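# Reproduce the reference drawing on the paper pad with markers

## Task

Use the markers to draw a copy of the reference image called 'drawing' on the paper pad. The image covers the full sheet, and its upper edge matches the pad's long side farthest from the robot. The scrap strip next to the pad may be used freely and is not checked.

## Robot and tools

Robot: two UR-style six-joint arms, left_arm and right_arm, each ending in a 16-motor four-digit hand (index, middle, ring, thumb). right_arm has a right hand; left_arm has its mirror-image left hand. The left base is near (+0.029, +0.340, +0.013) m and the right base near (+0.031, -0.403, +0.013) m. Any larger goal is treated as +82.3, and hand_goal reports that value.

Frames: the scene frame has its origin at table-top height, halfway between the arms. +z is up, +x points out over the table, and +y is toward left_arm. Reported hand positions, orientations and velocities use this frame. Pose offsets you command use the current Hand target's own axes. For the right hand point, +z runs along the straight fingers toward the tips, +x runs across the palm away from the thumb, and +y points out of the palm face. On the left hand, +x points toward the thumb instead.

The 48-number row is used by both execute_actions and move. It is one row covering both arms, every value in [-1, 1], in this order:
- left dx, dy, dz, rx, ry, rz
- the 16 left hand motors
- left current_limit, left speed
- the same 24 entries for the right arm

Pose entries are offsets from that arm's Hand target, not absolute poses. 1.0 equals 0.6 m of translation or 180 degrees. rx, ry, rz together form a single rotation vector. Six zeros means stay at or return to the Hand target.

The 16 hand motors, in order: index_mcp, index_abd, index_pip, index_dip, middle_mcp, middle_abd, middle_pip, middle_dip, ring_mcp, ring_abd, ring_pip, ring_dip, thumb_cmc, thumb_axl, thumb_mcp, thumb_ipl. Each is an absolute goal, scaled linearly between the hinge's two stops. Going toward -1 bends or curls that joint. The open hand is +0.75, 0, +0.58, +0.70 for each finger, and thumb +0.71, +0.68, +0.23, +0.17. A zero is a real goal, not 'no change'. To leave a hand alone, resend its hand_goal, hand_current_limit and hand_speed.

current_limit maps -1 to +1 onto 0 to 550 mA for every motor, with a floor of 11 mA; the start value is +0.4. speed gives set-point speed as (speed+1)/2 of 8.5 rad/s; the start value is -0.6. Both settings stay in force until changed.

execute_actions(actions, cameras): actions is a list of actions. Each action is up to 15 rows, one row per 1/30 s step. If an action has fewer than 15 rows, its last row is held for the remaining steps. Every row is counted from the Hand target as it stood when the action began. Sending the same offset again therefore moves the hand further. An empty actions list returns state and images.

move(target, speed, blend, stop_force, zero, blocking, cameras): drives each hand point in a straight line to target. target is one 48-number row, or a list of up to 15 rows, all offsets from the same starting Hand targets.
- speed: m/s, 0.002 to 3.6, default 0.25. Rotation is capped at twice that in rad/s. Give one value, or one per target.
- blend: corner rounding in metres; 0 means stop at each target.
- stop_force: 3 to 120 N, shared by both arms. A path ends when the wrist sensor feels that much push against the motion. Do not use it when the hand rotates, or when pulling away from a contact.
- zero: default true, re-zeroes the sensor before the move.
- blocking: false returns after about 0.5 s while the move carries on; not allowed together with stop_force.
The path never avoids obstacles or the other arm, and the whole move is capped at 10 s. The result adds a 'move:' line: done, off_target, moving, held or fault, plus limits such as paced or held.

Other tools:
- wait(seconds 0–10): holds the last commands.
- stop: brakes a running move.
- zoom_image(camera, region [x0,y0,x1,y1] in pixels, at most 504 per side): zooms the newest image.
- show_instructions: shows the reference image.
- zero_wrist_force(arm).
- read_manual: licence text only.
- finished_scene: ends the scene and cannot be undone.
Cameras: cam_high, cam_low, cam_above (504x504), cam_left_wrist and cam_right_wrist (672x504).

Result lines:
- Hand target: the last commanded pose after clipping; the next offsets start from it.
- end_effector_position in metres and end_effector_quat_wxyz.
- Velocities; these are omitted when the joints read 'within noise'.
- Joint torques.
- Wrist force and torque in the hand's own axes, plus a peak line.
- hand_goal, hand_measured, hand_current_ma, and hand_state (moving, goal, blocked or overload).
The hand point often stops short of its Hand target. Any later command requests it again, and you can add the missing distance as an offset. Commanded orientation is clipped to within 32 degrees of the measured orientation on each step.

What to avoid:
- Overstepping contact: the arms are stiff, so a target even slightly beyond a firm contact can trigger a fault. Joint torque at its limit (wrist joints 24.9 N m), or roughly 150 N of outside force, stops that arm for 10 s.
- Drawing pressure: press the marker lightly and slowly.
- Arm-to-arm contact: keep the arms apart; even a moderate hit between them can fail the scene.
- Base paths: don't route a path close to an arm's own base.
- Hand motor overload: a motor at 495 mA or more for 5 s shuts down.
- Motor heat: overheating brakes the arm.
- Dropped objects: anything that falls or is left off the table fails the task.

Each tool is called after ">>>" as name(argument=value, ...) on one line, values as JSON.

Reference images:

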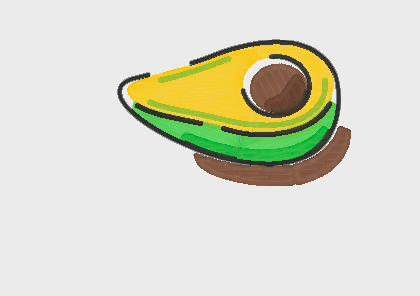

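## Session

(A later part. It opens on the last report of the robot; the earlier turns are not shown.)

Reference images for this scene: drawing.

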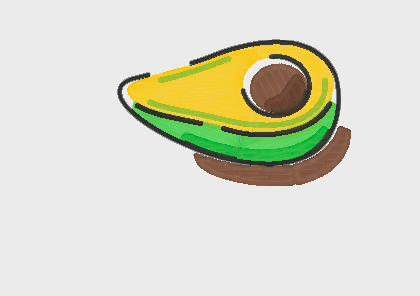

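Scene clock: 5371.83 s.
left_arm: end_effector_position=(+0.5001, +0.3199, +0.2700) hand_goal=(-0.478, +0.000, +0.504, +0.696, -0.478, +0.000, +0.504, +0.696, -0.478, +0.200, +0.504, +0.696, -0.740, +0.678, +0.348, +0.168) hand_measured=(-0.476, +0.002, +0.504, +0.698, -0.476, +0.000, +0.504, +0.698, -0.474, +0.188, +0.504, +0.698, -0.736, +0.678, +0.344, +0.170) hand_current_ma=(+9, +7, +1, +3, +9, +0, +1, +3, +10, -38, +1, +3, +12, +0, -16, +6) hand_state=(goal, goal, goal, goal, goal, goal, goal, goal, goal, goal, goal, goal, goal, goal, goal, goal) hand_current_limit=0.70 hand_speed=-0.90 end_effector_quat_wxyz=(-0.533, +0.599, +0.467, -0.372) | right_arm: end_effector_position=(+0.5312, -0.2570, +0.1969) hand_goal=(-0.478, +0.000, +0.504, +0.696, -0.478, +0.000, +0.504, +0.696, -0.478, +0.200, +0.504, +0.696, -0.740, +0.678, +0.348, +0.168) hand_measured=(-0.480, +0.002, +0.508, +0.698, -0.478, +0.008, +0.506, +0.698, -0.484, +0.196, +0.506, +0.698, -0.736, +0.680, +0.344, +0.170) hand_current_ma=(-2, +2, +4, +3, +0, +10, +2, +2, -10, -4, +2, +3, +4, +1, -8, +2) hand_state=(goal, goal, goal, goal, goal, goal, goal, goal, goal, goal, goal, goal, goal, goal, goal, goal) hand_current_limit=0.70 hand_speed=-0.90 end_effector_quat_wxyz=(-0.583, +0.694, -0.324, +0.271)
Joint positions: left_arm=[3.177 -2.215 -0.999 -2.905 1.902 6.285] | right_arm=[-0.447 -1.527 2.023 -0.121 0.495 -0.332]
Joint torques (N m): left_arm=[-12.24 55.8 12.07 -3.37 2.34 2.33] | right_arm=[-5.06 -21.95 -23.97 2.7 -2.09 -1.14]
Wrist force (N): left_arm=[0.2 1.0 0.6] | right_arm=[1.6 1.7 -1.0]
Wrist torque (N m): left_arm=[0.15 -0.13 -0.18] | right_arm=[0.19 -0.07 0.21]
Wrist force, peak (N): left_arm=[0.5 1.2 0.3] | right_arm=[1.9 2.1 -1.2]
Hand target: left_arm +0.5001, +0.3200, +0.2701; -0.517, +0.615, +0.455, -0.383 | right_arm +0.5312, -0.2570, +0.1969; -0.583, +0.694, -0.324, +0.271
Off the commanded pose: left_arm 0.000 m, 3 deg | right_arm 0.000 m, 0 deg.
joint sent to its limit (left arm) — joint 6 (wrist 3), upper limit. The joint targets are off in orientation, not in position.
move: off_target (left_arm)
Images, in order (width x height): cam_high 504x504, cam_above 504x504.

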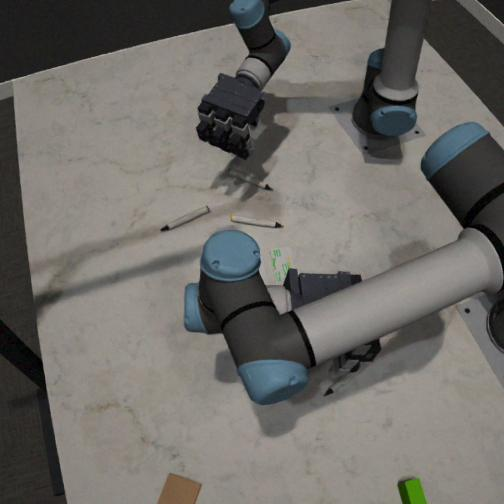

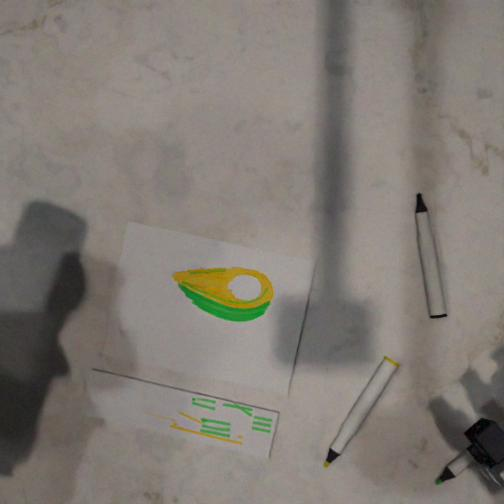

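>>> execute_actions(actions=[], cameras=["cam_high", "cam_above"])

Scene clock: 5427.80 s.
left_arm: end_effector_position=(+0.5001, +0.3199, +0.2701) hand_goal=(-0.478, +0.000, +0.504, +0.696, -0.478, +0.000, +0.504, +0.696, -0.478, +0.200, +0.504, +0.696, -0.740, +0.678, +0.348, +0.168) hand_measured=(-0.476, +0.002, +0.504, +0.698, -0.476, +0.000, +0.504, +0.698, -0.474, +0.188, +0.504, +0.698, -0.736, +0.678, +0.344, +0.170) hand_current_ma=(+9, +7, +1, +3, +9, +0, +1, +3, +10, -38, +1, +3, +12, +0, -16, +6) hand_state=(goal, goal, goal, goal, goal, goal, goal, goal, goal, goal, goal, goal, goal, goal, goal, goal) hand_current_limit=0.70 hand_speed=-0.90 end_effector_quat_wxyz=(-0.533, +0.599, +0.467, -0.372) | right_arm: end_effector_position=(+0.5312, -0.2570, +0.1969) hand_goal=(-0.478, +0.000, +0.504, +0.696, -0.478, +0.000, +0.504, +0.696, -0.478, +0.200, +0.504, +0.696, -0.740, +0.678, +0.348, +0.168) hand_measured=(-0.480, +0.002, +0.508, +0.698, -0.478, +0.008, +0.506, +0.698, -0.484, +0.196, +0.506, +0.698, -0.736, +0.680, +0.344, +0.170) hand_current_ma=(-2, +2, +4, +3, +0, +10, +2, +2, -10, -4, +2, +3, +4, +1, -8, +2) hand_state=(goal, goal, goal, goal, goal, goal, goal, goal, goal, goal, goal, goal, goal, goal, goal, goal) hand_current_limit=0.70 hand_speed=-0.90 end_effector_quat_wxyz=(-0.583, +0.694, -0.324, +0.271)
Joint positions: left_arm=[3.177 -2.215 -0.999 -2.905 1.902 6.285] | right_arm=[-0.447 -1.527 2.023 -0.121 0.495 -0.332]
Joint velocities: within noise
Joint torques (N m): left_arm=[-12.13 58.22 12.1 -3.51 2.43 2.23] | right_arm=[-5.19 -19.25 -23.74 2.82 -2.12 -1.14]
Motor temperatures (°C): left_arm=[29 32 29 35 38 38] | right_arm=[30 32 29 33 39 37]
Wrist force (N): left_arm=[0.2 0.9 0.5] | right_arm=[1.4 1.5 -1.4]
Wrist torque (N m): left_arm=[0.13 -0.14 -0.18] | right_arm=[0.19 -0.03 0.17]
Wrist force, peak (N): left_arm=[0.2 1.1 0.6] | right_arm=[1.8 2.0 -0.8]
Hand target: left_arm +0.5001, +0.3200, +0.2701; -0.517, +0.615, +0.455, -0.383 | right_arm +0.5312, -0.2570, +0.1969; -0.583, +0.694, -0.324, +0.271
Off the commanded pose: left_arm 0.000 m, 3 deg | right_arm 0.000 m, 0 deg.
Images, in order (width x height): cam_high 504x504, cam_above 504x504.

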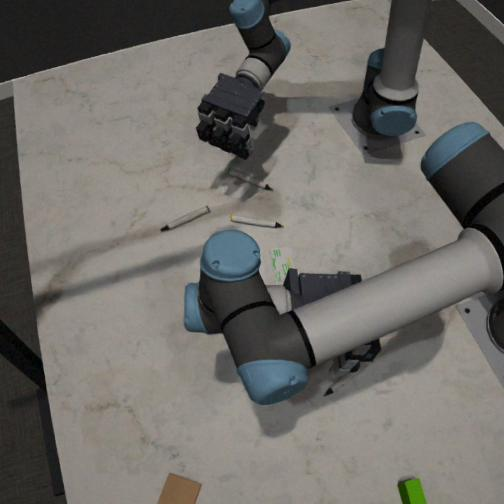

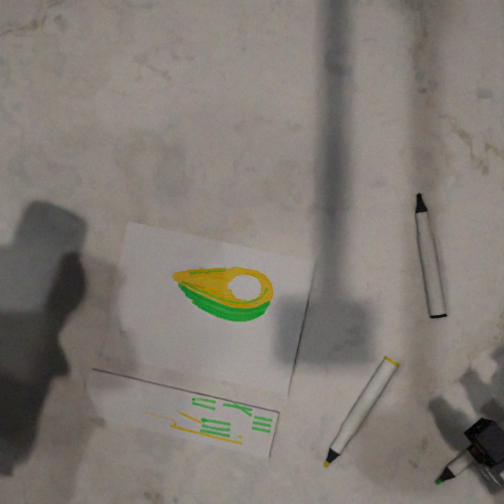

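>>> move(target=[[0.0659,-0.2453,0,0,0,-0.6667,-0.479,0,0.504,0.696,-0.479,0,0.504,0.696,-0.479,0.2,0.504,0.696,-0.74,0.678,0.348,0.168,0.7,-0.9,0,0,0,0,0,0,-0.479,0,0.504,0.696,-0.479,0,0.504,0.696,-0.479,0.2,0.504,0.696,-0.74,0.678,0.348,0.168,0.7,-0.9],[-0.1794,-0.1797,0,0,0,0.6667,-0.479,0,0.504,0.696,-0.479,0,0.504,0.696,-0.479,0.2,0.504,0.696,-0.74,0.678,0.348,0.168,0.7,-0.9,0,0,0,0,0,0,-0.479,0,0.504,0.696,-0.479,0,0.504,0.696,-0.479,0.2,0.504,0.696,-0.74,0.678,0.348,0.168,0.7,-0.9],[0,0,0,0,0,0,-0.479,0,0.504,0.696,-0.479,0,0.504,0.696,-0.479,0.2,0.504,0.696,-0.74,0.678,0.348,0.168,0.7,-0.9,0,0,0,0,0,0,-0.479,0,0.504,0.696,-0.479,0,0.504,0.696,-0.479,0.2,0.504,0.696,-0.74,0.678,0.348,0.168,0.7,-0.9]], speed=0.45, blend=0.02)

Scene clock: 5444.30 s.
left_arm: end_effector_position=(+0.4884, +0.3615, +0.4026) hand_goal=(-0.478, +0.000, +0.504, +0.696, -0.478, +0.000, +0.504, +0.696, -0.478, +0.200, +0.504, +0.696, -0.740, +0.678, +0.348, +0.168) hand_measured=(-0.476, -0.002, +0.504, +0.698, -0.476, +0.000, +0.504, +0.698, -0.474, +0.188, +0.504, +0.698, -0.746, +0.678, +0.344, +0.170) hand_current_ma=(+9, -3, +1, +3, +9, +0, +1, +3, +10, -38, +1, +3, -19, +0, -13, +6) hand_state=(goal, goal, goal, goal, goal, goal, goal, goal, goal, goal, goal, goal, goal, goal, goal, goal) hand_current_limit=0.70 hand_speed=-0.90 end_effector_quat_wxyz=(-0.610, -0.020, +0.766, +0.203) | right_arm: end_effector_position=(+0.5312, -0.2570, +0.1969) hand_goal=(-0.478, +0.000, +0.504, +0.696, -0.478, +0.000, +0.504, +0.696, -0.478, +0.200, +0.504, +0.696, -0.740, +0.678, +0.348, +0.168) hand_measured=(-0.480, +0.002, +0.508, +0.698, -0.478, +0.008, +0.506, +0.698, -0.484, +0.196, +0.506, +0.698, -0.736, +0.680, +0.344, +0.170) hand_current_ma=(-2, +2, +4, +3, +0, +10, +2, +2, -10, -4, +2, +3, +4, +1, -8, +2) hand_state=(goal, goal, goal, goal, goal, goal, goal, goal, goal, goal, goal, goal, goal, goal, goal, goal) hand_current_limit=0.70 hand_speed=-0.90 end_effector_quat_wxyz=(-0.583, +0.694, -0.324, +0.271)
Joint positions: left_arm=[3.167 -2.2 -1.014 -2.887 1.887 4.422] | right_arm=[-0.447 -1.527 2.023 -0.121 0.495 -0.332]
Joint torques (N m): left_arm=[-11.71 58.44 11.75 0.87 -2.42 1.81] | right_arm=[-4.9 -13.96 -23.84 2.85 -2.05 -1.11]
Wrist force (N): left_arm=[-2.5 -1.0 0.2] | right_arm=[1.5 1.6 -1.0]
Wrist torque (N m): left_arm=[-0.17 0.19 0.22] | right_arm=[0.19 -0.06 0.19]
Wrist force, peak (N): left_arm=[-3.1 1.8 0.3] | right_arm=[1.9 1.7 -1.5]
Hand target: left_arm +0.4884, +0.3615, +0.4026; -0.610, -0.020, +0.766, +0.203 (not the last commanded pose) | right_arm +0.5312, -0.2570, +0.1969; -0.583, +0.694, -0.324, +0.271
Off the commanded pose: left_arm 0.139 m, 110 deg | right_arm 0.000 m, 0 deg.
move: held (left_arm; a check stopped the path); path passed 0 of 3 targets; limits=held
pose unreachable (left arm): on one or more control steps of this call, first in action 0 (counted from 0), this arm could not follow its commanded pose, so it was not sent that pose on those steps. It may still have moved: this result reports where it is.
cause: moving toward the commanded pose would bring two parts of the arm too close to each other (joints 4 (wrist 1) to 6 (wrist 3) lie between them).

>>> move(target=[0.087,-0.3117,-0.1373,0.3961,0.1433,-0.0744,-0.479,0,0.504,0.696,-0.479,0,0.504,0.696,-0.479,0.2,0.504,0.696,-0.74,0.678,0.348,0.168,0.7,-0.9,0,0,0,0,0,0,-0.479,0,0.504,0.696,-0.479,0,0.504,0.696,-0.479,0.2,0.504,0.696,-0.74,0.678,0.348,0.168,0.7,-0.9], speed=0.3, cameras=["cam_high"])

Scene clock: 5512.20 s.
left_arm: end_effector_position=(+0.4910, +0.3404, +0.4025) hand_goal=(-0.478, +0.000, +0.504, +0.696, -0.478, +0.000, +0.504, +0.696, -0.478, +0.200, +0.504, +0.696, -0.740, +0.678, +0.348, +0.168) hand_measured=(-0.476, -0.002, +0.504, +0.698, -0.476, +0.000, +0.504, +0.698, -0.474, +0.188, +0.504, +0.698, -0.746, +0.678, +0.346, +0.170) hand_current_ma=(+9, -4, +1, +3, +9, +0, +1, +3, +10, -38, +1, +3, -21, +0, -12, +6) hand_state=(goal, goal, goal, goal, goal, goal, goal, goal, goal, goal, goal, goal, goal, goal, goal, goal) hand_current_limit=0.70 hand_speed=-0.90 end_effector_quat_wxyz=(-0.622, -0.071, +0.762, +0.162) | right_arm: end_effector_position=(+0.5312, -0.2570, +0.1969) hand_goal=(-0.478, +0.000, +0.504, +0.696, -0.478, +0.000, +0.504, +0.696, -0.478, +0.200, +0.504, +0.696, -0.740, +0.678, +0.348, +0.168) hand_measured=(-0.480, +0.002, +0.508, +0.698, -0.478, +0.008, +0.506, +0.698, -0.484, +0.196, +0.506, +0.698, -0.736, +0.680, +0.344, +0.170) hand_current_ma=(-2, +2, +4, +3, +0, +10, +2, +2, -10, -4, +2, +3, +4, +1, -8, +2) hand_state=(goal, goal, goal, goal, goal, goal, goal, goal, goal, goal, goal, goal, goal, goal, goal, goal) hand_current_limit=0.70 hand_speed=-0.90 end_effector_quat_wxyz=(-0.583, +0.694, -0.324, +0.271)
Joint positions: left_arm=[3.176 -2.252 -0.926 -2.927 1.766 4.399] | right_arm=[-0.447 -1.527 2.023 -0.121 0.495 -0.332]
Joint torques (N m): left_arm=[-12.21 60.46 13.31 1.22 2.44 2.09] | right_arm=[-4.43 -10.93 -24.04 2.77 -1.93 -0.95]
Wrist force (N): left_arm=[-2.6 -0.7 -0.5] | right_arm=[1.4 1.8 -1.0]
Wrist torque (N m): left_arm=[-0.05 0.20 0.17] | right_arm=[0.21 -0.04 0.19]
Wrist force, peak (N): left_arm=[-3.7 -1.9 -1.7] | right_arm=[1.7 1.9 -1.4]
Hand target: left_arm +0.4910, +0.3404, +0.4025; -0.622, -0.071, +0.762, +0.162 (not the last commanded pose) | right_arm +0.5312, -0.2570, +0.1969; -0.583, +0.694, -0.324, +0.271
Off the commanded pose: left_arm 0.190 m, 69 deg | right_arm 0.000 m, 0 deg.
move: held (left_arm; a check stopped the path); limits=held
pose unreachable (left arm): on one or more control steps of this call, first in action 0 (counted from 0), this arm could not follow its commanded pose, so it was not sent that pose on those steps. It may still have moved: this result reports where it is.
cause: moving toward the commanded pose would bring two parts of the arm too close to each other (joints 4 (wrist 1) to 6 (wrist 3) lie between them).
Images, in order (width x height): cam_high 504x504.

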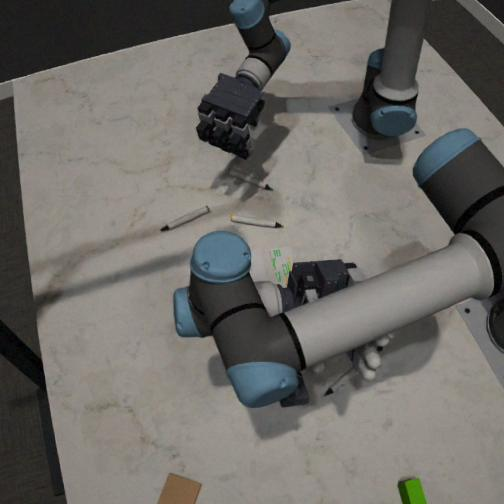

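>>> move(target=[-0.1845,-0.1393,0,0,0,0.58,-0.479,0,0.504,0.696,-0.479,0,0.504,0.696,-0.479,0.2,0.504,0.696,-0.74,0.678,0.348,0.168,0.7,-0.9,0,0,0,0,0,0,-0.479,0,0.504,0.696,-0.479,0,0.504,0.696,-0.479,0.2,0.504,0.696,-0.74,0.678,0.348,0.168,0.7,-0.9], speed=0.4)

Scene clock: 5522.20 s.
left_arm: end_effector_position=(+0.5071, +0.2964, +0.2719) hand_goal=(-0.478, +0.000, +0.504, +0.696, -0.478, +0.000, +0.504, +0.696, -0.478, +0.200, +0.504, +0.696, -0.740, +0.678, +0.348, +0.168) hand_measured=(-0.476, -0.002, +0.504, +0.698, -0.476, +0.000, +0.504, +0.698, -0.474, +0.188, +0.504, +0.698, -0.742, +0.678, +0.346, +0.170) hand_current_ma=(+9, -4, +1, +3, +9, +0, +1, +3, +10, -38, +1, +3, -5, +0, -12, +6) hand_state=(goal, goal, goal, goal, goal, goal, goal, goal, goal, goal, goal, goal, goal, goal, goal, goal) hand_current_limit=0.70 hand_speed=-0.90 end_effector_quat_wxyz=(-0.510, +0.559, +0.523, -0.392) | right_arm: end_effector_position=(+0.5312, -0.2570, +0.1969) hand_goal=(-0.478, +0.000, +0.504, +0.696, -0.478, +0.000, +0.504, +0.696, -0.478, +0.200, +0.504, +0.696, -0.740, +0.678, +0.348, +0.168) hand_measured=(-0.480, +0.002, +0.508, +0.698, -0.478, +0.008, +0.506, +0.698, -0.484, +0.196, +0.506, +0.698, -0.736, +0.680, +0.344, +0.170) hand_current_ma=(-2, +2, +4, +3, +0, +10, +2, +2, -10, -4, +2, +3, +4, +1, -8, +2) hand_state=(goal, goal, goal, goal, goal, goal, goal, goal, goal, goal, goal, goal, goal, goal, goal, goal) hand_current_limit=0.70 hand_speed=-0.90 end_effector_quat_wxyz=(-0.583, +0.694, -0.324, +0.271)
Joint positions: left_arm=[3.177 -2.252 -0.926 -2.928 1.767 6.221] | right_arm=[-0.447 -1.527 2.023 -0.121 0.495 -0.332]
Joint torques (N m): left_arm=[15.48 46.91 12.2 1.24 2.46 2.32] | right_arm=[-4.26 -8.91 -23.91 2.62 -1.94 -0.96]
Wrist force (N): left_arm=[0.0 1.1 0.0] | right_arm=[1.1 1.8 -1.3]
Wrist torque (N m): left_arm=[0.22 -0.10 -0.21] | right_arm=[0.23 -0.01 0.16]
Wrist force, peak (N): left_arm=[-2.8 -0.6 -0.2] | right_arm=[1.8 2.2 -1.3]
Hand target: left_arm +0.5071, +0.2964, +0.2719; -0.510, +0.559, +0.523, -0.392 | right_arm +0.5312, -0.2570, +0.1969; -0.583, +0.694, -0.324, +0.271
Off the commanded pose: left_arm 0.000 m, 0 deg | right_arm 0.000 m, 0 deg.
move: done

>>> move(target=[-0.2133,0.0052,-0.1475,0.038,-0.392,-0.0688,-0.479,0,0.504,0.696,-0.479,0,0.504,0.696,-0.479,0.2,0.504,0.696,-0.74,0.678,0.348,0.168,0.7,-0.9,0,0,0,0,0,0,-0.479,0,0.504,0.696,-0.479,0,0.504,0.696,-0.479,0.2,0.504,0.696,-0.74,0.678,0.348,0.168,0.7,-0.9], speed=0.35, cameras=["cam_high"])

Scene clock: 5533.87 s.
left_arm: end_effector_position=(+0.5751, +0.1565, +0.2719) hand_goal=(-0.478, +0.000, +0.504, +0.696, -0.478, +0.000, +0.504, +0.696, -0.478, +0.200, +0.504, +0.696, -0.740, +0.678, +0.348, +0.168) hand_measured=(-0.476, -0.002, +0.504, +0.698, -0.476, +0.000, +0.504, +0.698, -0.474, +0.188, +0.504, +0.698, -0.742, +0.678, +0.346, +0.170) hand_current_ma=(+9, -4, +1, +3, +9, +0, +1, +3, +10, -38, +1, +3, -5, +0, -12, +6) hand_state=(goal, goal, goal, goal, goal, goal, goal, goal, goal, goal, goal, goal, goal, goal, goal, goal) hand_current_limit=0.70 hand_speed=-0.90 end_effector_quat_wxyz=(-0.182, +0.145, +0.752, -0.617) | right_arm: end_effector_position=(+0.5312, -0.2570, +0.1969) hand_goal=(-0.478, +0.000, +0.504, +0.696, -0.478, +0.000, +0.504, +0.696, -0.478, +0.200, +0.504, +0.696, -0.740, +0.678, +0.348, +0.168) hand_measured=(-0.480, +0.002, +0.508, +0.698, -0.478, +0.008, +0.506, +0.698, -0.484, +0.196, +0.506, +0.698, -0.736, +0.680, +0.344, +0.170) hand_current_ma=(-2, +2, +4, +3, +0, +10, +2, +2, -10, -4, +2, +3, +4, +1, -8, +2) hand_state=(goal, goal, goal, goal, goal, goal, goal, goal, goal, goal, goal, goal, goal, goal, goal, goal) hand_current_limit=0.70 hand_speed=-0.90 end_effector_quat_wxyz=(-0.583, +0.694, -0.324, +0.271)
Joint positions: left_arm=[3.327 -2.169 -1.069 -2.768 0.683 5.97] | right_arm=[-0.447 -1.527 2.023 -0.121 0.495 -0.332]
Joint torques (N m): left_arm=[15.73 57.49 13.47 2.18 -2.9 -2.59] | right_arm=[-4.01 -7.98 -23.77 2.59 -1.93 -0.86]
Wrist force (N): left_arm=[-0.1 0.8 0.7] | right_arm=[1.6 1.8 -1.1]
Wrist torque (N m): left_arm=[0.12 -0.12 -0.11] | right_arm=[0.21 -0.07 0.20]
Wrist force, peak (N): left_arm=[-0.4 0.9 1.0] | right_arm=[1.9 2.2 -1.3]
Hand target: left_arm +0.5751, +0.1565, +0.2719; -0.182, +0.145, +0.752, -0.617 | right_arm +0.5312, -0.2570, +0.1969; -0.583, +0.694, -0.324, +0.271
Off the commanded pose: left_arm 0.000 m, 0 deg | right_arm 0.000 m, 0 deg.
move: done
Images, in order (width x height): cam_high 504x504.

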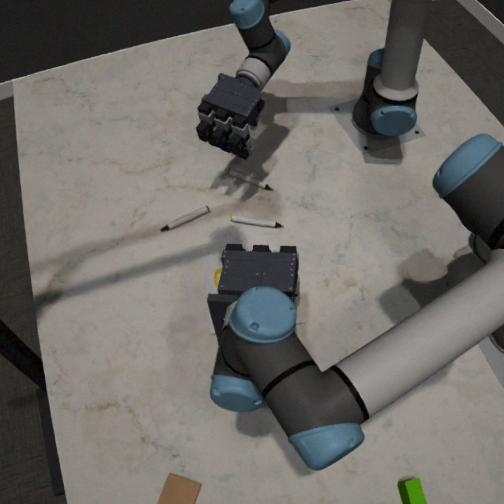

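>>> move(target=[[0.0659,-0.2453,0,0,0,-0.6667,-0.479,0,0.504,0.696,-0.479,0,0.504,0.696,-0.479,0.2,0.504,0.696,-0.74,0.678,0.348,0.168,0.7,-0.9,0,0,0,0,0,0,-0.479,0,0.504,0.696,-0.479,0,0.504,0.696,-0.479,0.2,0.504,0.696,-0.74,0.678,0.348,0.168,0.7,-0.9],[-0.1794,-0.1797,0,0,0,0.6667,-0.479,0,0.504,0.696,-0.479,0,0.504,0.696,-0.479,0.2,0.504,0.696,-0.74,0.678,0.348,0.168,0.7,-0.9,0,0,0,0,0,0,-0.479,0,0.504,0.696,-0.479,0,0.504,0.696,-0.479,0.2,0.504,0.696,-0.74,0.678,0.348,0.168,0.7,-0.9],[0,0,0,0,0,0,-0.479,0,0.504,0.696,-0.479,0,0.504,0.696,-0.479,0.2,0.504,0.696,-0.74,0.678,0.348,0.168,0.7,-0.9,0,0,0,0,0,0,-0.479,0,0.504,0.696,-0.479,0,0.504,0.696,-0.479,0.2,0.504,0.696,-0.74,0.678,0.348,0.168,0.7,-0.9]], speed=0.45, blend=0.02, cameras=["cam_high", "cam_above"])

Scene clock: 5555.67 s.
left_arm: end_effector_position=(+0.5752, +0.1565, +0.2719) hand_goal=(-0.478, +0.000, +0.504, +0.696, -0.478, +0.000, +0.504, +0.696, -0.478, +0.200, +0.504, +0.696, -0.740, +0.678, +0.348, +0.168) hand_measured=(-0.476, +0.002, +0.504, +0.698, -0.476, +0.006, +0.504, +0.698, -0.476, +0.194, +0.504, +0.698, -0.736, +0.678, +0.346, +0.170) hand_current_ma=(+8, +3, +1, +3, +9, +15, +1, +3, +9, -18, +1, +3, +10, +0, -8, +6) hand_state=(goal, goal, goal, goal, goal, goal, goal, goal, goal, goal, goal, goal, goal, goal, goal, goal) hand_current_limit=0.70 hand_speed=-0.90 end_effector_quat_wxyz=(-0.182, +0.145, +0.752, -0.617) | right_arm: end_effector_position=(+0.5312, -0.2570, +0.1969) hand_goal=(-0.478, +0.000, +0.504, +0.696, -0.478, +0.000, +0.504, +0.696, -0.478, +0.200, +0.504, +0.696, -0.740, +0.678, +0.348, +0.168) hand_measured=(-0.480, +0.002, +0.508, +0.698, -0.478, +0.008, +0.506, +0.698, -0.484, +0.196, +0.506, +0.698, -0.736, +0.680, +0.344, +0.170) hand_current_ma=(-2, +2, +4, +3, +0, +10, +2, +2, -10, -4, +2, +3, +4, +1, -8, +2) hand_state=(goal, goal, goal, goal, goal, goal, goal, goal, goal, goal, goal, goal, goal, goal, goal, goal) hand_current_limit=0.70 hand_speed=-0.90 end_effector_quat_wxyz=(-0.583, +0.694, -0.324, +0.271)
Joint positions: left_arm=[3.327 -2.169 -1.069 -2.768 0.682 -0.313] | right_arm=[-0.447 -1.527 2.023 -0.121 0.495 -0.332]
Joint torques (N m): left_arm=[-11.89 57.52 13.06 2.18 -2.86 -2.46] | right_arm=[-3.55 -9.21 -23.25 2.62 -1.91 -0.74]
Wrist force (N): left_arm=[0.0 1.0 0.8] | right_arm=[1.2 1.6 -1.0]
Wrist torque (N m): left_arm=[0.13 -0.12 -0.10] | right_arm=[0.18 -0.03 0.17]
Wrist force, peak (N): left_arm=[-2.9 -0.8 -0.1] | right_arm=[1.9 1.7 -1.3]
Hand target: left_arm +0.5751, +0.1565, +0.2719; -0.182, +0.145, +0.752, -0.617 | right_arm +0.5312, -0.2570, +0.1969; -0.583, +0.694, -0.324, +0.271
Off the commanded pose: left_arm 0.000 m, 0 deg | right_arm 0.000 m, 0 deg.
move: done
Images, in order (width x height): cam_high 504x504, cam_above 504x504.

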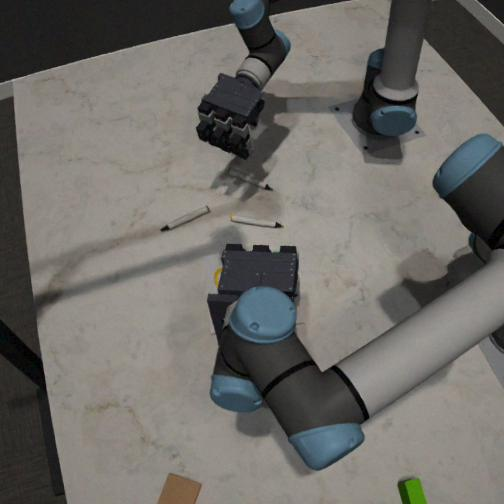

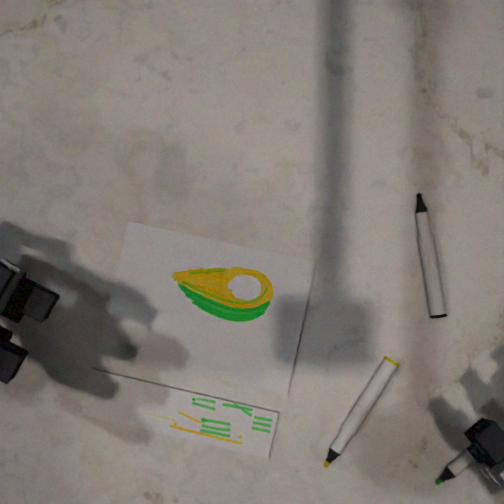

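>>> move(target=[0.2538,0.0623,-0.215,-0.0341,0.7062,0.1405,-0.479,0,0.504,0.696,-0.479,0,0.504,0.696,-0.479,0.2,0.504,0.696,-0.74,0.678,0.348,0.168,0.7,-0.9,0,0,0,0,0,0,-0.479,0,0.504,0.696,-0.479,0,0.504,0.696,-0.479,0.2,0.504,0.696,-0.74,0.678,0.348,0.168,0.7,-0.9], speed=0.35, cameras=["cam_high", "cam_left_wrist"])

Scene clock: 5580.70 s.
left_arm: end_effector_position=(+0.4975, +0.3441, +0.2719) hand_goal=(-0.478, +0.000, +0.504, +0.696, -0.478, +0.000, +0.504, +0.696, -0.478, +0.200, +0.504, +0.696, -0.740, +0.678, +0.348, +0.168) hand_measured=(-0.476, +0.002, +0.504, +0.698, -0.476, +0.006, +0.504, +0.698, -0.476, +0.194, +0.504, +0.698, -0.736, +0.678, +0.346, +0.170) hand_current_ma=(+8, +3, +1, +3, +8, +15, +1, +3, +9, -18, +1, +3, +10, +0, -8, +6) hand_state=(goal, goal, goal, goal, goal, goal, goal, goal, goal, goal, goal, goal, goal, goal, goal, goal) hand_current_limit=0.70 hand_speed=-0.90 end_effector_quat_wxyz=(-0.629, +0.749, +0.159, -0.133) | right_arm: end_effector_position=(+0.5312, -0.2570, +0.1969) hand_goal=(-0.478, +0.000, +0.504, +0.696, -0.478, +0.000, +0.504, +0.696, -0.478, +0.200, +0.504, +0.696, -0.740, +0.678, +0.348, +0.168) hand_measured=(-0.480, +0.002, +0.508, +0.698, -0.478, +0.008, +0.506, +0.698, -0.484, +0.196, +0.506, +0.698, -0.736, +0.680, +0.344, +0.170) hand_current_ma=(-2, +2, +4, +3, +0, +10, +2, +2, -10, -4, +2, +3, +4, +1, -8, +2) hand_state=(goal, goal, goal, goal, goal, goal, goal, goal, goal, goal, goal, goal, goal, goal, goal, goal) hand_current_limit=0.70 hand_speed=-0.90 end_effector_quat_wxyz=(-0.583, +0.694, -0.324, +0.271)
Joint positions: left_arm=[3.021 -1.902 -1.465 -2.586 2.58 0.283] | right_arm=[-0.447 -1.527 2.023 -0.121 0.495 -0.332]
Joint torques (N m): left_arm=[15.35 45.97 12.84 2.48 2.81 2.42] | right_arm=[-3.14 -8.21 -24.1 2.51 -2.09 -0.64]
Wrist force (N): left_arm=[-0.3 1.4 0.2] | right_arm=[1.5 1.7 -1.4]
Wrist torque (N m): left_arm=[0.26 -0.14 -0.31] | right_arm=[0.22 -0.05 0.20]
Wrist force, peak (N): left_arm=[-0.6 1.5 0.9] | right_arm=[1.7 2.1 -1.3]
Hand target: left_arm +0.4975, +0.3441, +0.2719; -0.629, +0.749, +0.159, -0.133 | right_arm +0.5312, -0.2570, +0.1969; -0.583, +0.694, -0.324, +0.271
Off the commanded pose: left_arm 0.000 m, 0 deg | right_arm 0.000 m, 0 deg.
move: done
Images, in order (width x height): cam_high 504x504, cam_left_wrist 672x504.

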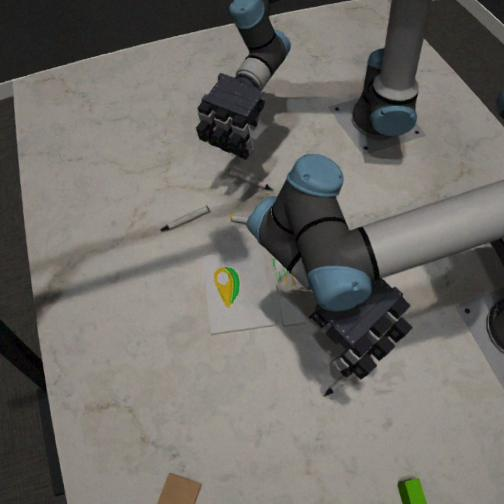

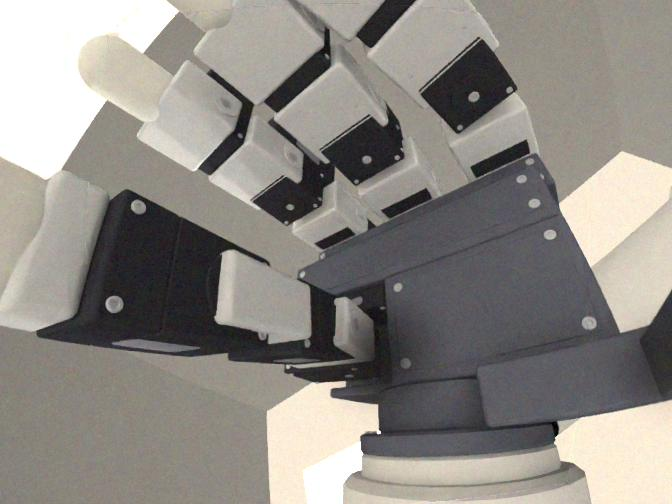

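>>> execute_actions(actions=[], cameras=["cam_high", "cam_low", "cam_above"])

>>> zoom_image(camera="cam_high", region=[200, 240, 430, 430])

>>> zoom_image(camera="cam_low", region=[200, 200, 504, 504])

Scene clock: 5617.27 s.
left_arm: end_effector_position=(+0.4975, +0.3441, +0.2719) hand_goal=(-0.478, +0.000, +0.504, +0.696, -0.478, +0.000, +0.504, +0.696, -0.478, +0.200, +0.504, +0.696, -0.740, +0.678, +0.348, +0.168) hand_measured=(-0.476, +0.002, +0.504, +0.698, -0.476, +0.006, +0.504, +0.698, -0.476, +0.194, +0.504, +0.698, -0.736, +0.678, +0.346, +0.170) hand_current_ma=(+8, +3, +1, +3, +8, +15, +1, +3, +9, -18, +1, +3, +10, +0, -8, +6) hand_state=(goal, goal, goal, goal, goal, goal, goal, goal, goal, goal, goal, goal, goal, goal, goal, goal) hand_current_limit=0.70 hand_speed=-0.90 end_effector_quat_wxyz=(-0.629, +0.749, +0.159, -0.133) | right_arm: end_effector_position=(+0.5312, -0.2570, +0.1969) hand_goal=(-0.478, +0.000, +0.504, +0.696, -0.478, +0.000, +0.504, +0.696, -0.478, +0.200, +0.504, +0.696, -0.740, +0.678, +0.348, +0.168) hand_measured=(-0.480, +0.002, +0.508, +0.698, -0.478, +0.008, +0.506, +0.698, -0.484, +0.196, +0.506, +0.698, -0.736, +0.680, +0.344, +0.170) hand_current_ma=(-2, +2, +4, +3, +0, +10, +2, +2, -10, -4, +2, +3, +4, +1, -8, +2) hand_state=(goal, goal, goal, goal, goal, goal, goal, goal, goal, goal, goal, goal, goal, goal, goal, goal) hand_current_limit=0.70 hand_speed=-0.90 end_effector_quat_wxyz=(-0.583, +0.694, -0.324, +0.271)
Joint positions: left_arm=[3.021 -1.902 -1.465 -2.585 2.58 0.283] | right_arm=[-0.447 -1.527 2.023 -0.121 0.495 -0.332]
Joint velocities: within noise
Joint torques (N m): left_arm=[15.67 46.32 12.96 2.43 2.74 2.4] | right_arm=[-3.2 -8.43 -23.04 2.5 -2.13 -0.66]
Motor temperatures (°C): left_arm=[29 32 29 35 38 38] | right_arm=[30 32 29 33 39 37]
Wrist force (N): left_arm=[-0.2 1.3 0.5] | right_arm=[1.5 1.4 -1.4]
Wrist torque (N m): left_arm=[0.21 -0.14 -0.31] | right_arm=[0.18 -0.05 0.18]
Wrist force, peak (N): left_arm=[-0.1 1.7 0.3] | right_arm=[1.8 2.1 -0.9]
Hand target: left_arm +0.4975, +0.3441, +0.2719; -0.629, +0.749, +0.159, -0.133 | right_arm +0.5312, -0.2570, +0.1969; -0.583, +0.694, -0.324, +0.271
Off the commanded pose: left_arm 0.000 m, 0 deg | right_arm 0.000 m, 0 deg.
Images, in order (width x height): cam_high 504x504, cam_low 504x504, cam_above 504x504.

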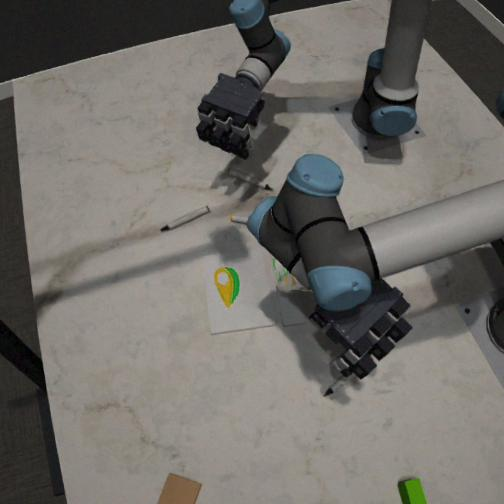

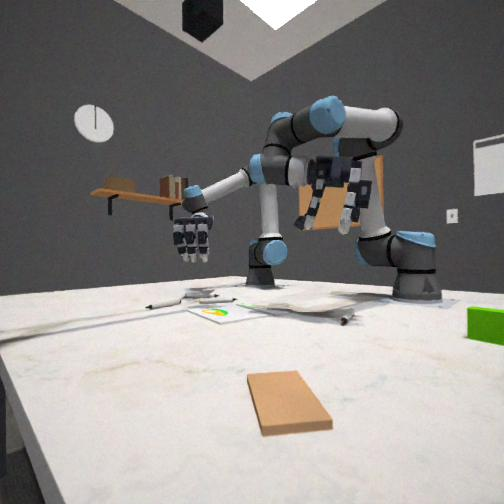

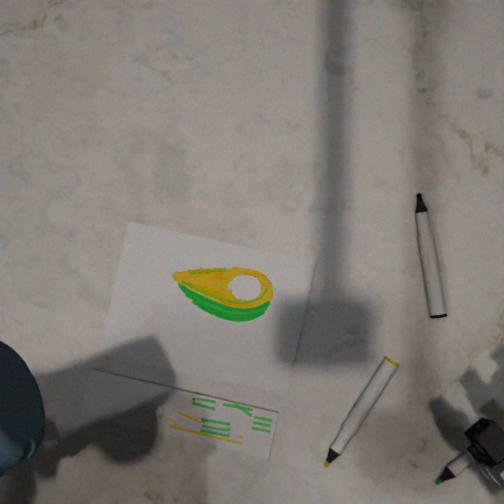

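Scaled by 2.191 from the camera's 504x504 image, which has a finer 720x720 frame.

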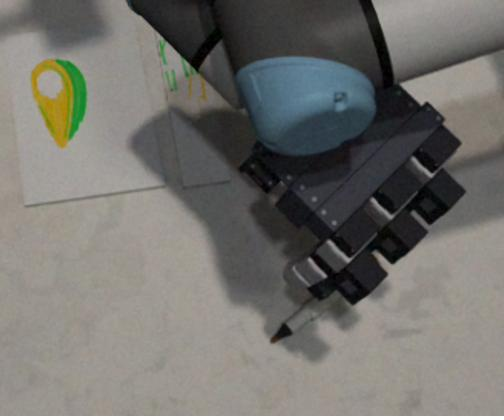

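Scaled by 1.658 from the camera's 504x504 image, which has a finer 720x720 frame.

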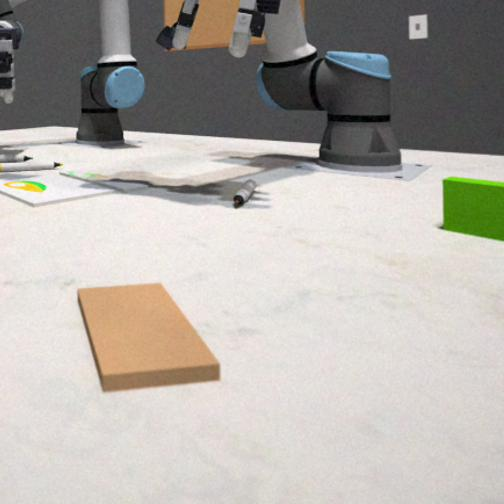

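>>> move(target=[0,0.2298,0.0405,0,0,0,-0.479,0,0.504,0.696,-0.479,0,0.504,0.696,-0.479,0.2,0.504,0.696,-0.74,0.678,0.348,0.168,0.7,-0.9,0,0,0,0,0,0,-0.479,0,0.504,0.696,-0.479,0,0.504,0.696,-0.479,0.2,0.504,0.696,-0.74,0.678,0.348,0.168,0.7,-0.9], speed=0.2, cameras=["cam_high", "cam_low", "cam_left_wrist"])

>>> zoom_image(camera="cam_high", region=[240, 260, 440, 430])

>>> zoom_image(camera="cam_low", region=[240, 220, 440, 360])

Scene clock: 5699.73 s.
left_arm: end_effector_position=(+0.4975, +0.3441, +0.1320) hand_goal=(-0.478, +0.000, +0.504, +0.696, -0.478, +0.000, +0.504, +0.696, -0.478, +0.200, +0.504, +0.696, -0.740, +0.678, +0.348, +0.168) hand_measured=(-0.476, +0.002, +0.504, +0.698, -0.476, +0.006, +0.504, +0.698, -0.476, +0.194, +0.504, +0.698, -0.736, +0.678, +0.346, +0.170) hand_current_ma=(+8, +3, +1, +3, +8, +15, +1, +3, +9, -18, +1, +3, +10, +0, -8, +6) hand_state=(goal, goal, goal, goal, goal, goal, goal, goal, goal, goal, goal, goal, goal, goal, goal, goal) hand_current_limit=0.70 hand_speed=-0.90 end_effector_quat_wxyz=(-0.629, +0.749, +0.159, -0.133) | right_arm: end_effector_position=(+0.5312, -0.2570, +0.1969) hand_goal=(-0.478, +0.000, +0.504, +0.696, -0.478, +0.000, +0.504, +0.696, -0.478, +0.200, +0.504, +0.696, -0.740, +0.678, +0.348, +0.168) hand_measured=(-0.480, +0.002, +0.508, +0.698, -0.478, +0.008, +0.506, +0.698, -0.484, +0.196, +0.506, +0.698, -0.736, +0.680, +0.344, +0.170) hand_current_ma=(-2, +2, +4, +3, +0, +10, +2, +2, -10, -4, +2, +3, +4, +1, -8, +2) hand_state=(goal, goal, goal, goal, goal, goal, goal, goal, goal, goal, goal, goal, goal, goal, goal, goal) hand_current_limit=0.70 hand_speed=-0.90 end_effector_quat_wxyz=(-0.583, +0.694, -0.324, +0.271)
Joint positions: left_arm=[3.021 -2.027 -1.671 -2.254 2.58 0.283] | right_arm=[-0.447 -1.527 2.023 -0.121 0.495 -0.332]
Joint torques (N m): left_arm=[15.86 32.15 10.78 2.34 2.89 2.32] | right_arm=[-3.18 -8.48 -23.53 2.39 -2.12 -0.61]
Wrist force (N): left_arm=[0.0 1.6 0.2] | right_arm=[1.3 1.7 -1.4]
Wrist torque (N m): left_arm=[0.25 -0.19 -0.25] | right_arm=[0.22 -0.02 0.17]
Wrist force, peak (N): left_arm=[-0.1 3.0 0.6] | right_arm=[1.6 2.0 -1.3]
Hand target: left_arm +0.4975, +0.3441, +0.1319; -0.629, +0.749, +0.159, -0.133 | right_arm +0.5312, -0.2570, +0.1969; -0.583, +0.694, -0.324, +0.271
Off the commanded pose: left_arm 0.000 m, 0 deg | right_arm 0.000 m, 0 deg.
move: done
Images, in order (width x height): cam_high 504x504, cam_low 504x504, cam_left_wrist 672x504.

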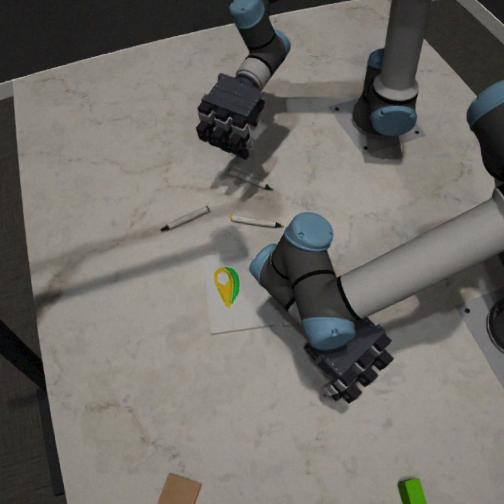

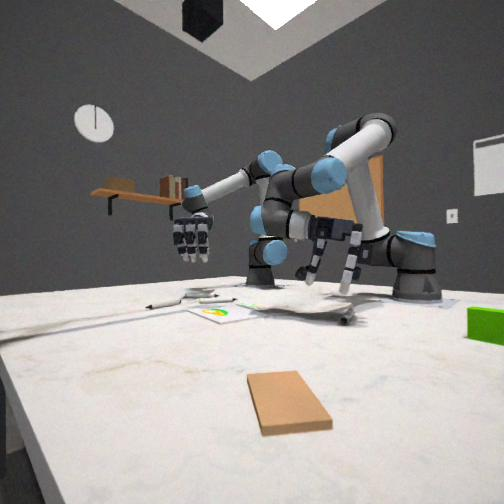

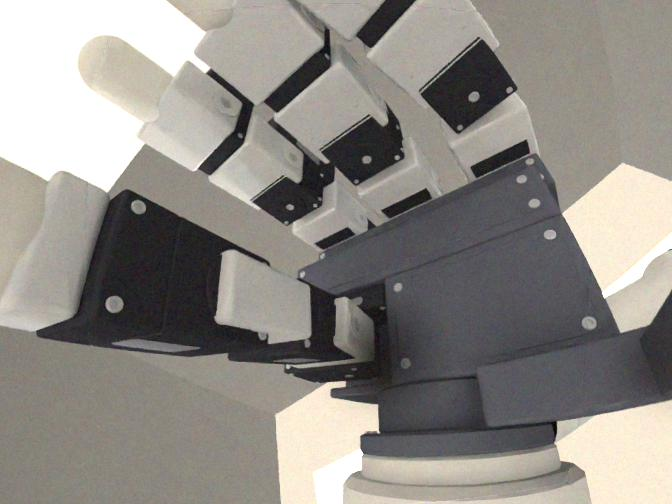

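Scaled by 2.520 from the camera's 504x504 image, which has a finer 720x720 frame.

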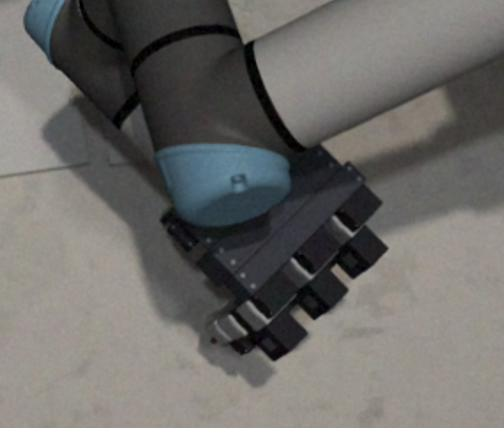

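Scaled by 2.520 from the camera's 504x504 image, which has a finer 720x720 frame.

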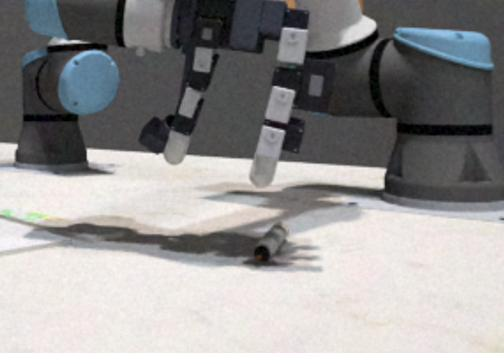

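>>> zoom_image(camera="cam_low", region=[130, 270, 270, 340])

>>> zoom_image(camera="cam_low", region=[250, 250, 450, 350])

>>> zoom_image(camera="cam_high", region=[150, 170, 350, 340])

Scaled by 3.600 from the camera's 504x504 image, which has a finer 720x720 frame.

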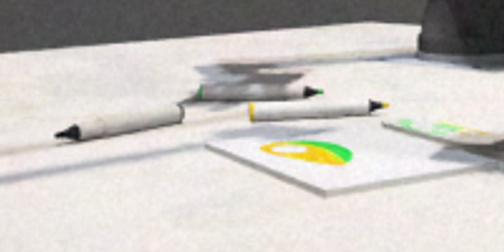

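Scaled by 2.520 from the camera's 504x504 image, which has a finer 720x720 frame.

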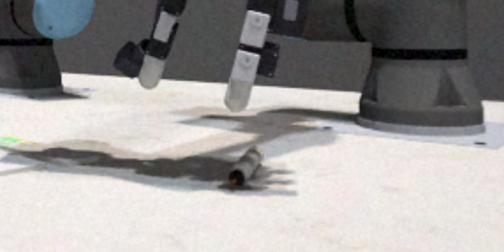

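Scaled by 2.520 from the camera's 504x504 image, which has a finer 720x720 frame.

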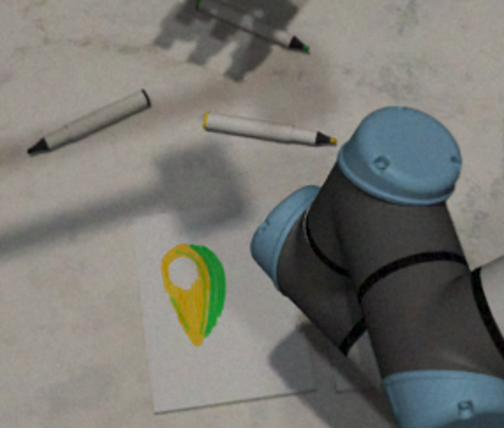

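>>> move(target=[-0.0952,0.0643,0.0637,0,0,0,-0.479,0,0.504,0.696,-0.479,0,0.504,0.696,-0.479,0.2,0.504,0.696,-0.74,0.678,0.348,0.168,0.7,-0.9,0,0,0,0,0,0,-0.479,0,0.504,0.696,-0.479,0,0.504,0.696,-0.479,0.2,0.504,0.696,-0.74,0.678,0.348,0.168,0.7,-0.9], speed=0.15, cameras=["cam_high", "cam_low"])

>>> zoom_image(camera="cam_high", region=[270, 290, 430, 430])

>>> zoom_image(camera="cam_low", region=[290, 250, 410, 340])

Scene clock: 5793.77 s.
left_arm: end_effector_position=(+0.4328, +0.3493, +0.0873) hand_goal=(-0.478, +0.000, +0.504, +0.696, -0.478, +0.000, +0.504, +0.696, -0.478, +0.200, +0.504, +0.696, -0.740, +0.678, +0.348, +0.168) hand_measured=(-0.476, +0.002, +0.504, +0.698, -0.476, +0.006, +0.504, +0.698, -0.476, +0.194, +0.504, +0.698, -0.736, +0.678, +0.346, +0.170) hand_current_ma=(+8, +3, +1, +3, +8, +15, +1, +3, +8, -18, +1, +3, +10, +0, -8, +6) hand_state=(goal, goal, goal, goal, goal, goal, goal, goal, goal, goal, goal, goal, goal, goal, goal, goal) hand_current_limit=0.70 hand_speed=-0.90 end_effector_quat_wxyz=(-0.629, +0.749, +0.159, -0.133) | right_arm: end_effector_position=(+0.5312, -0.2570, +0.1969) hand_goal=(-0.478, +0.000, +0.504, +0.696, -0.478, +0.000, +0.504, +0.696, -0.478, +0.200, +0.504, +0.696, -0.740, +0.678, +0.348, +0.168) hand_measured=(-0.480, +0.002, +0.508, +0.698, -0.478, +0.008, +0.506, +0.698, -0.484, +0.196, +0.506, +0.698, -0.736, +0.680, +0.344, +0.170) hand_current_ma=(-2, +2, +4, +3, +0, +10, +2, +2, -10, -4, +2, +3, +4, +1, -8, +2) hand_state=(goal, goal, goal, goal, goal, goal, goal, goal, goal, goal, goal, goal, goal, goal, goal, goal) hand_current_limit=0.70 hand_speed=-0.90 end_effector_quat_wxyz=(-0.583, +0.694, -0.324, +0.271)
Joint positions: left_arm=[3.015 -1.968 -1.905 -2.082 2.575 0.28] | right_arm=[-0.447 -1.527 2.023 -0.121 0.495 -0.332]
Joint torques (N m): left_arm=[-11.47 43.66 7.58 2.46 2.8 2.39] | right_arm=[-2.86 -8.19 -22.91 2.49 -2.13 -0.48]
Wrist force (N): left_arm=[0.4 1.4 0.6] | right_arm=[1.3 1.5 -1.1]
Wrist torque (N m): left_arm=[0.19 -0.23 -0.23] | right_arm=[0.17 -0.03 0.17]
Wrist force, peak (N): left_arm=[-0.2 1.7 0.9] | right_arm=[1.7 2.0 -1.2]
Hand target: left_arm +0.4327, +0.3493, +0.0873; -0.629, +0.749, +0.159, -0.133 | right_arm +0.5312, -0.2570, +0.1969; -0.583, +0.694, -0.324, +0.271
Off the commanded pose: left_arm 0.000 m, 0 deg | right_arm 0.000 m, 0 deg.
move: done
Images, in order (width x height): cam_high 504x504, cam_low 504x504.

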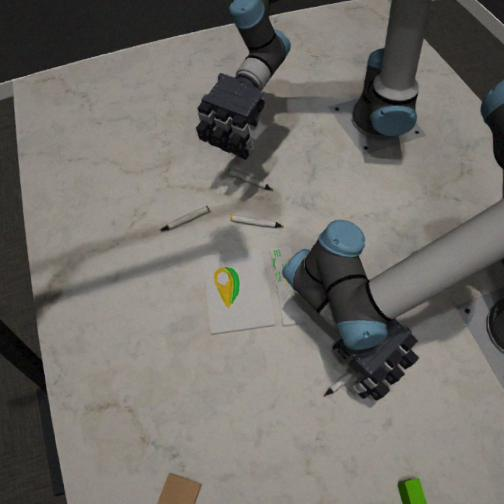

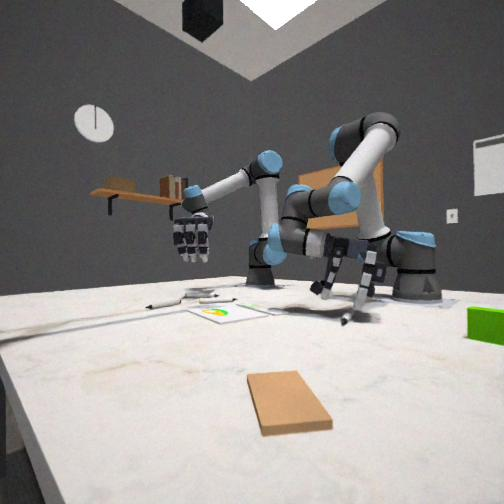

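Scaled by 3.150 from the camera's 504x504 image, which has a finer 720x720 frame.

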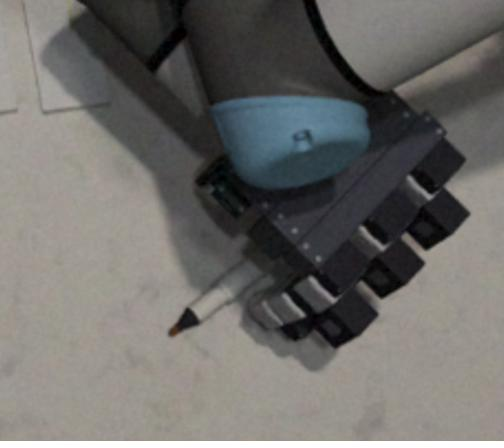

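Scaled by 4.200 from the camera's 504x504 image, which has a finer 720x720 frame.

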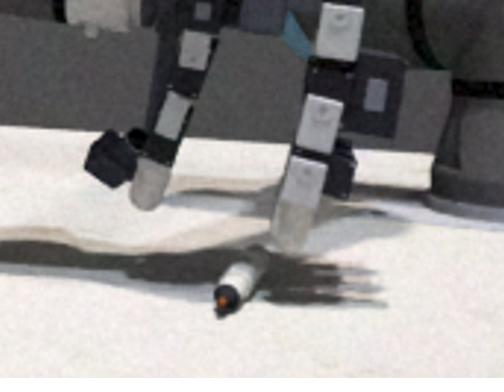

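>>> move(target=[-0.0045,0.0319,-0.0148,0,0.0328,0.0058,-0.479,0,0.504,0.696,-0.479,0,0.504,0.696,-0.479,0.2,0.504,0.696,-0.74,0.678,0.348,0.168,0.7,-0.9,0,0,0,0,0,0,-0.479,0,0.504,0.696,-0.479,0,0.504,0.696,-0.479,0.2,0.504,0.696,-0.74,0.678,0.348,0.168,0.7,-0.9], speed=0.1, cameras=["cam_high", "cam_low"])

>>> zoom_image(camera="cam_high", region=[300, 310, 420, 420])

>>> zoom_image(camera="cam_low", region=[290, 250, 410, 340])

Scene clock: 5854.57 s.
left_arm: end_effector_position=(+0.4351, +0.3372, +0.0700) hand_goal=(-0.478, +0.000, +0.504, +0.696, -0.478, +0.000, +0.504, +0.696, -0.478, +0.200, +0.504, +0.696, -0.740, +0.678, +0.348, +0.168) hand_measured=(-0.476, +0.002, +0.504, +0.698, -0.476, +0.006, +0.504, +0.698, -0.476, +0.194, +0.504, +0.698, -0.736, +0.678, +0.346, +0.170) hand_current_ma=(+8, +3, +1, +3, +8, +15, +1, +3, +8, -18, +1, +3, +10, +0, -8, +6) hand_state=(goal, goal, goal, goal, goal, goal, goal, goal, goal, goal, goal, goal, goal, goal, goal, goal) hand_current_limit=0.70 hand_speed=-0.90 end_effector_quat_wxyz=(-0.635, +0.757, +0.119, -0.100) | right_arm: end_effector_position=(+0.5312, -0.2570, +0.1969) hand_goal=(-0.478, +0.000, +0.504, +0.696, -0.478, +0.000, +0.504, +0.696, -0.478, +0.200, +0.504, +0.696, -0.740, +0.678, +0.348, +0.168) hand_measured=(-0.480, +0.002, +0.508, +0.698, -0.478, +0.008, +0.506, +0.698, -0.484, +0.196, +0.506, +0.698, -0.736, +0.680, +0.344, +0.170) hand_current_ma=(-2, +2, +4, +3, +0, +10, +2, +2, -10, -4, +2, +3, +4, +1, -8, +2) hand_state=(goal, goal, goal, goal, goal, goal, goal, goal, goal, goal, goal, goal, goal, goal, goal, goal) hand_current_limit=0.70 hand_speed=-0.90 end_effector_quat_wxyz=(-0.583, +0.694, -0.324, +0.271)
Joint positions: left_arm=[2.973 -1.975 -1.959 -1.985 2.633 0.321] | right_arm=[-0.447 -1.527 2.023 -0.121 0.495 -0.332]
Joint torques (N m): left_arm=[-12.15 33.09 6.92 2.72 2.94 2.32] | right_arm=[-2.64 -8.48 -23.26 2.42 -2.09 -0.53]
Wrist force (N): left_arm=[0.5 1.2 0.4] | right_arm=[1.2 1.7 -1.1]
Wrist torque (N m): left_arm=[0.19 -0.25 -0.24] | right_arm=[0.20 -0.02 0.17]
Wrist force, peak (N): left_arm=[0.6 1.5 0.5] | right_arm=[1.8 1.9 -1.0]
Hand target: left_arm +0.4351, +0.3372, +0.0700; -0.635, +0.757, +0.119, -0.100 | right_arm +0.5312, -0.2570, +0.1969; -0.583, +0.694, -0.324, +0.271
Off the commanded pose: left_arm 0.000 m, 0 deg | right_arm 0.000 m, 0 deg.
move: done
Images, in order (width x height): cam_high 504x504, cam_low 504x504.

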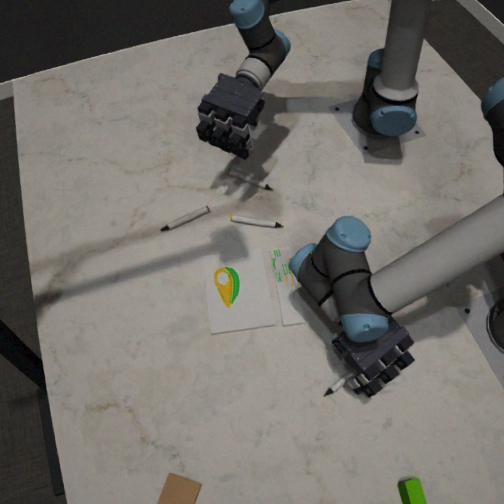

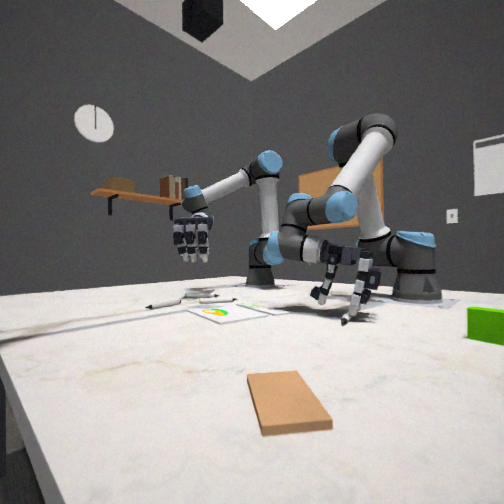

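Scaled by 4.200 from the camera's 504x504 image, which has a finer 720x720 frame.

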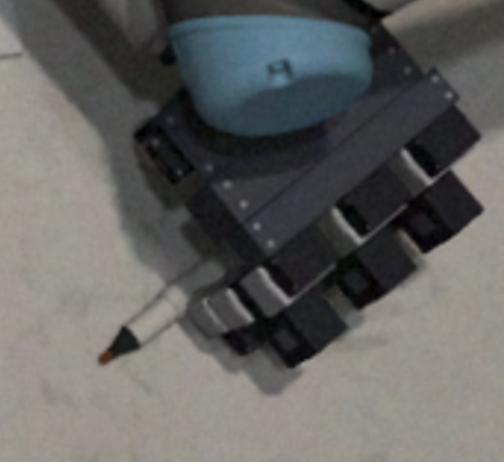

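Scaled by 4.200 from the camera's 504x504 image, which has a finer 720x720 frame.

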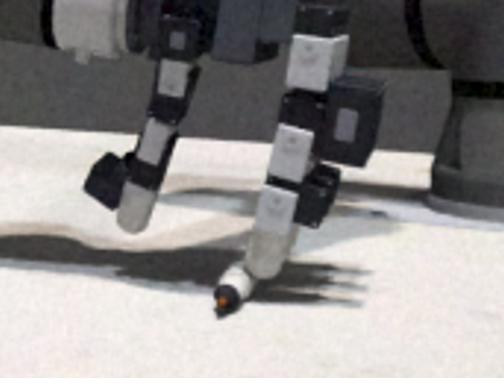

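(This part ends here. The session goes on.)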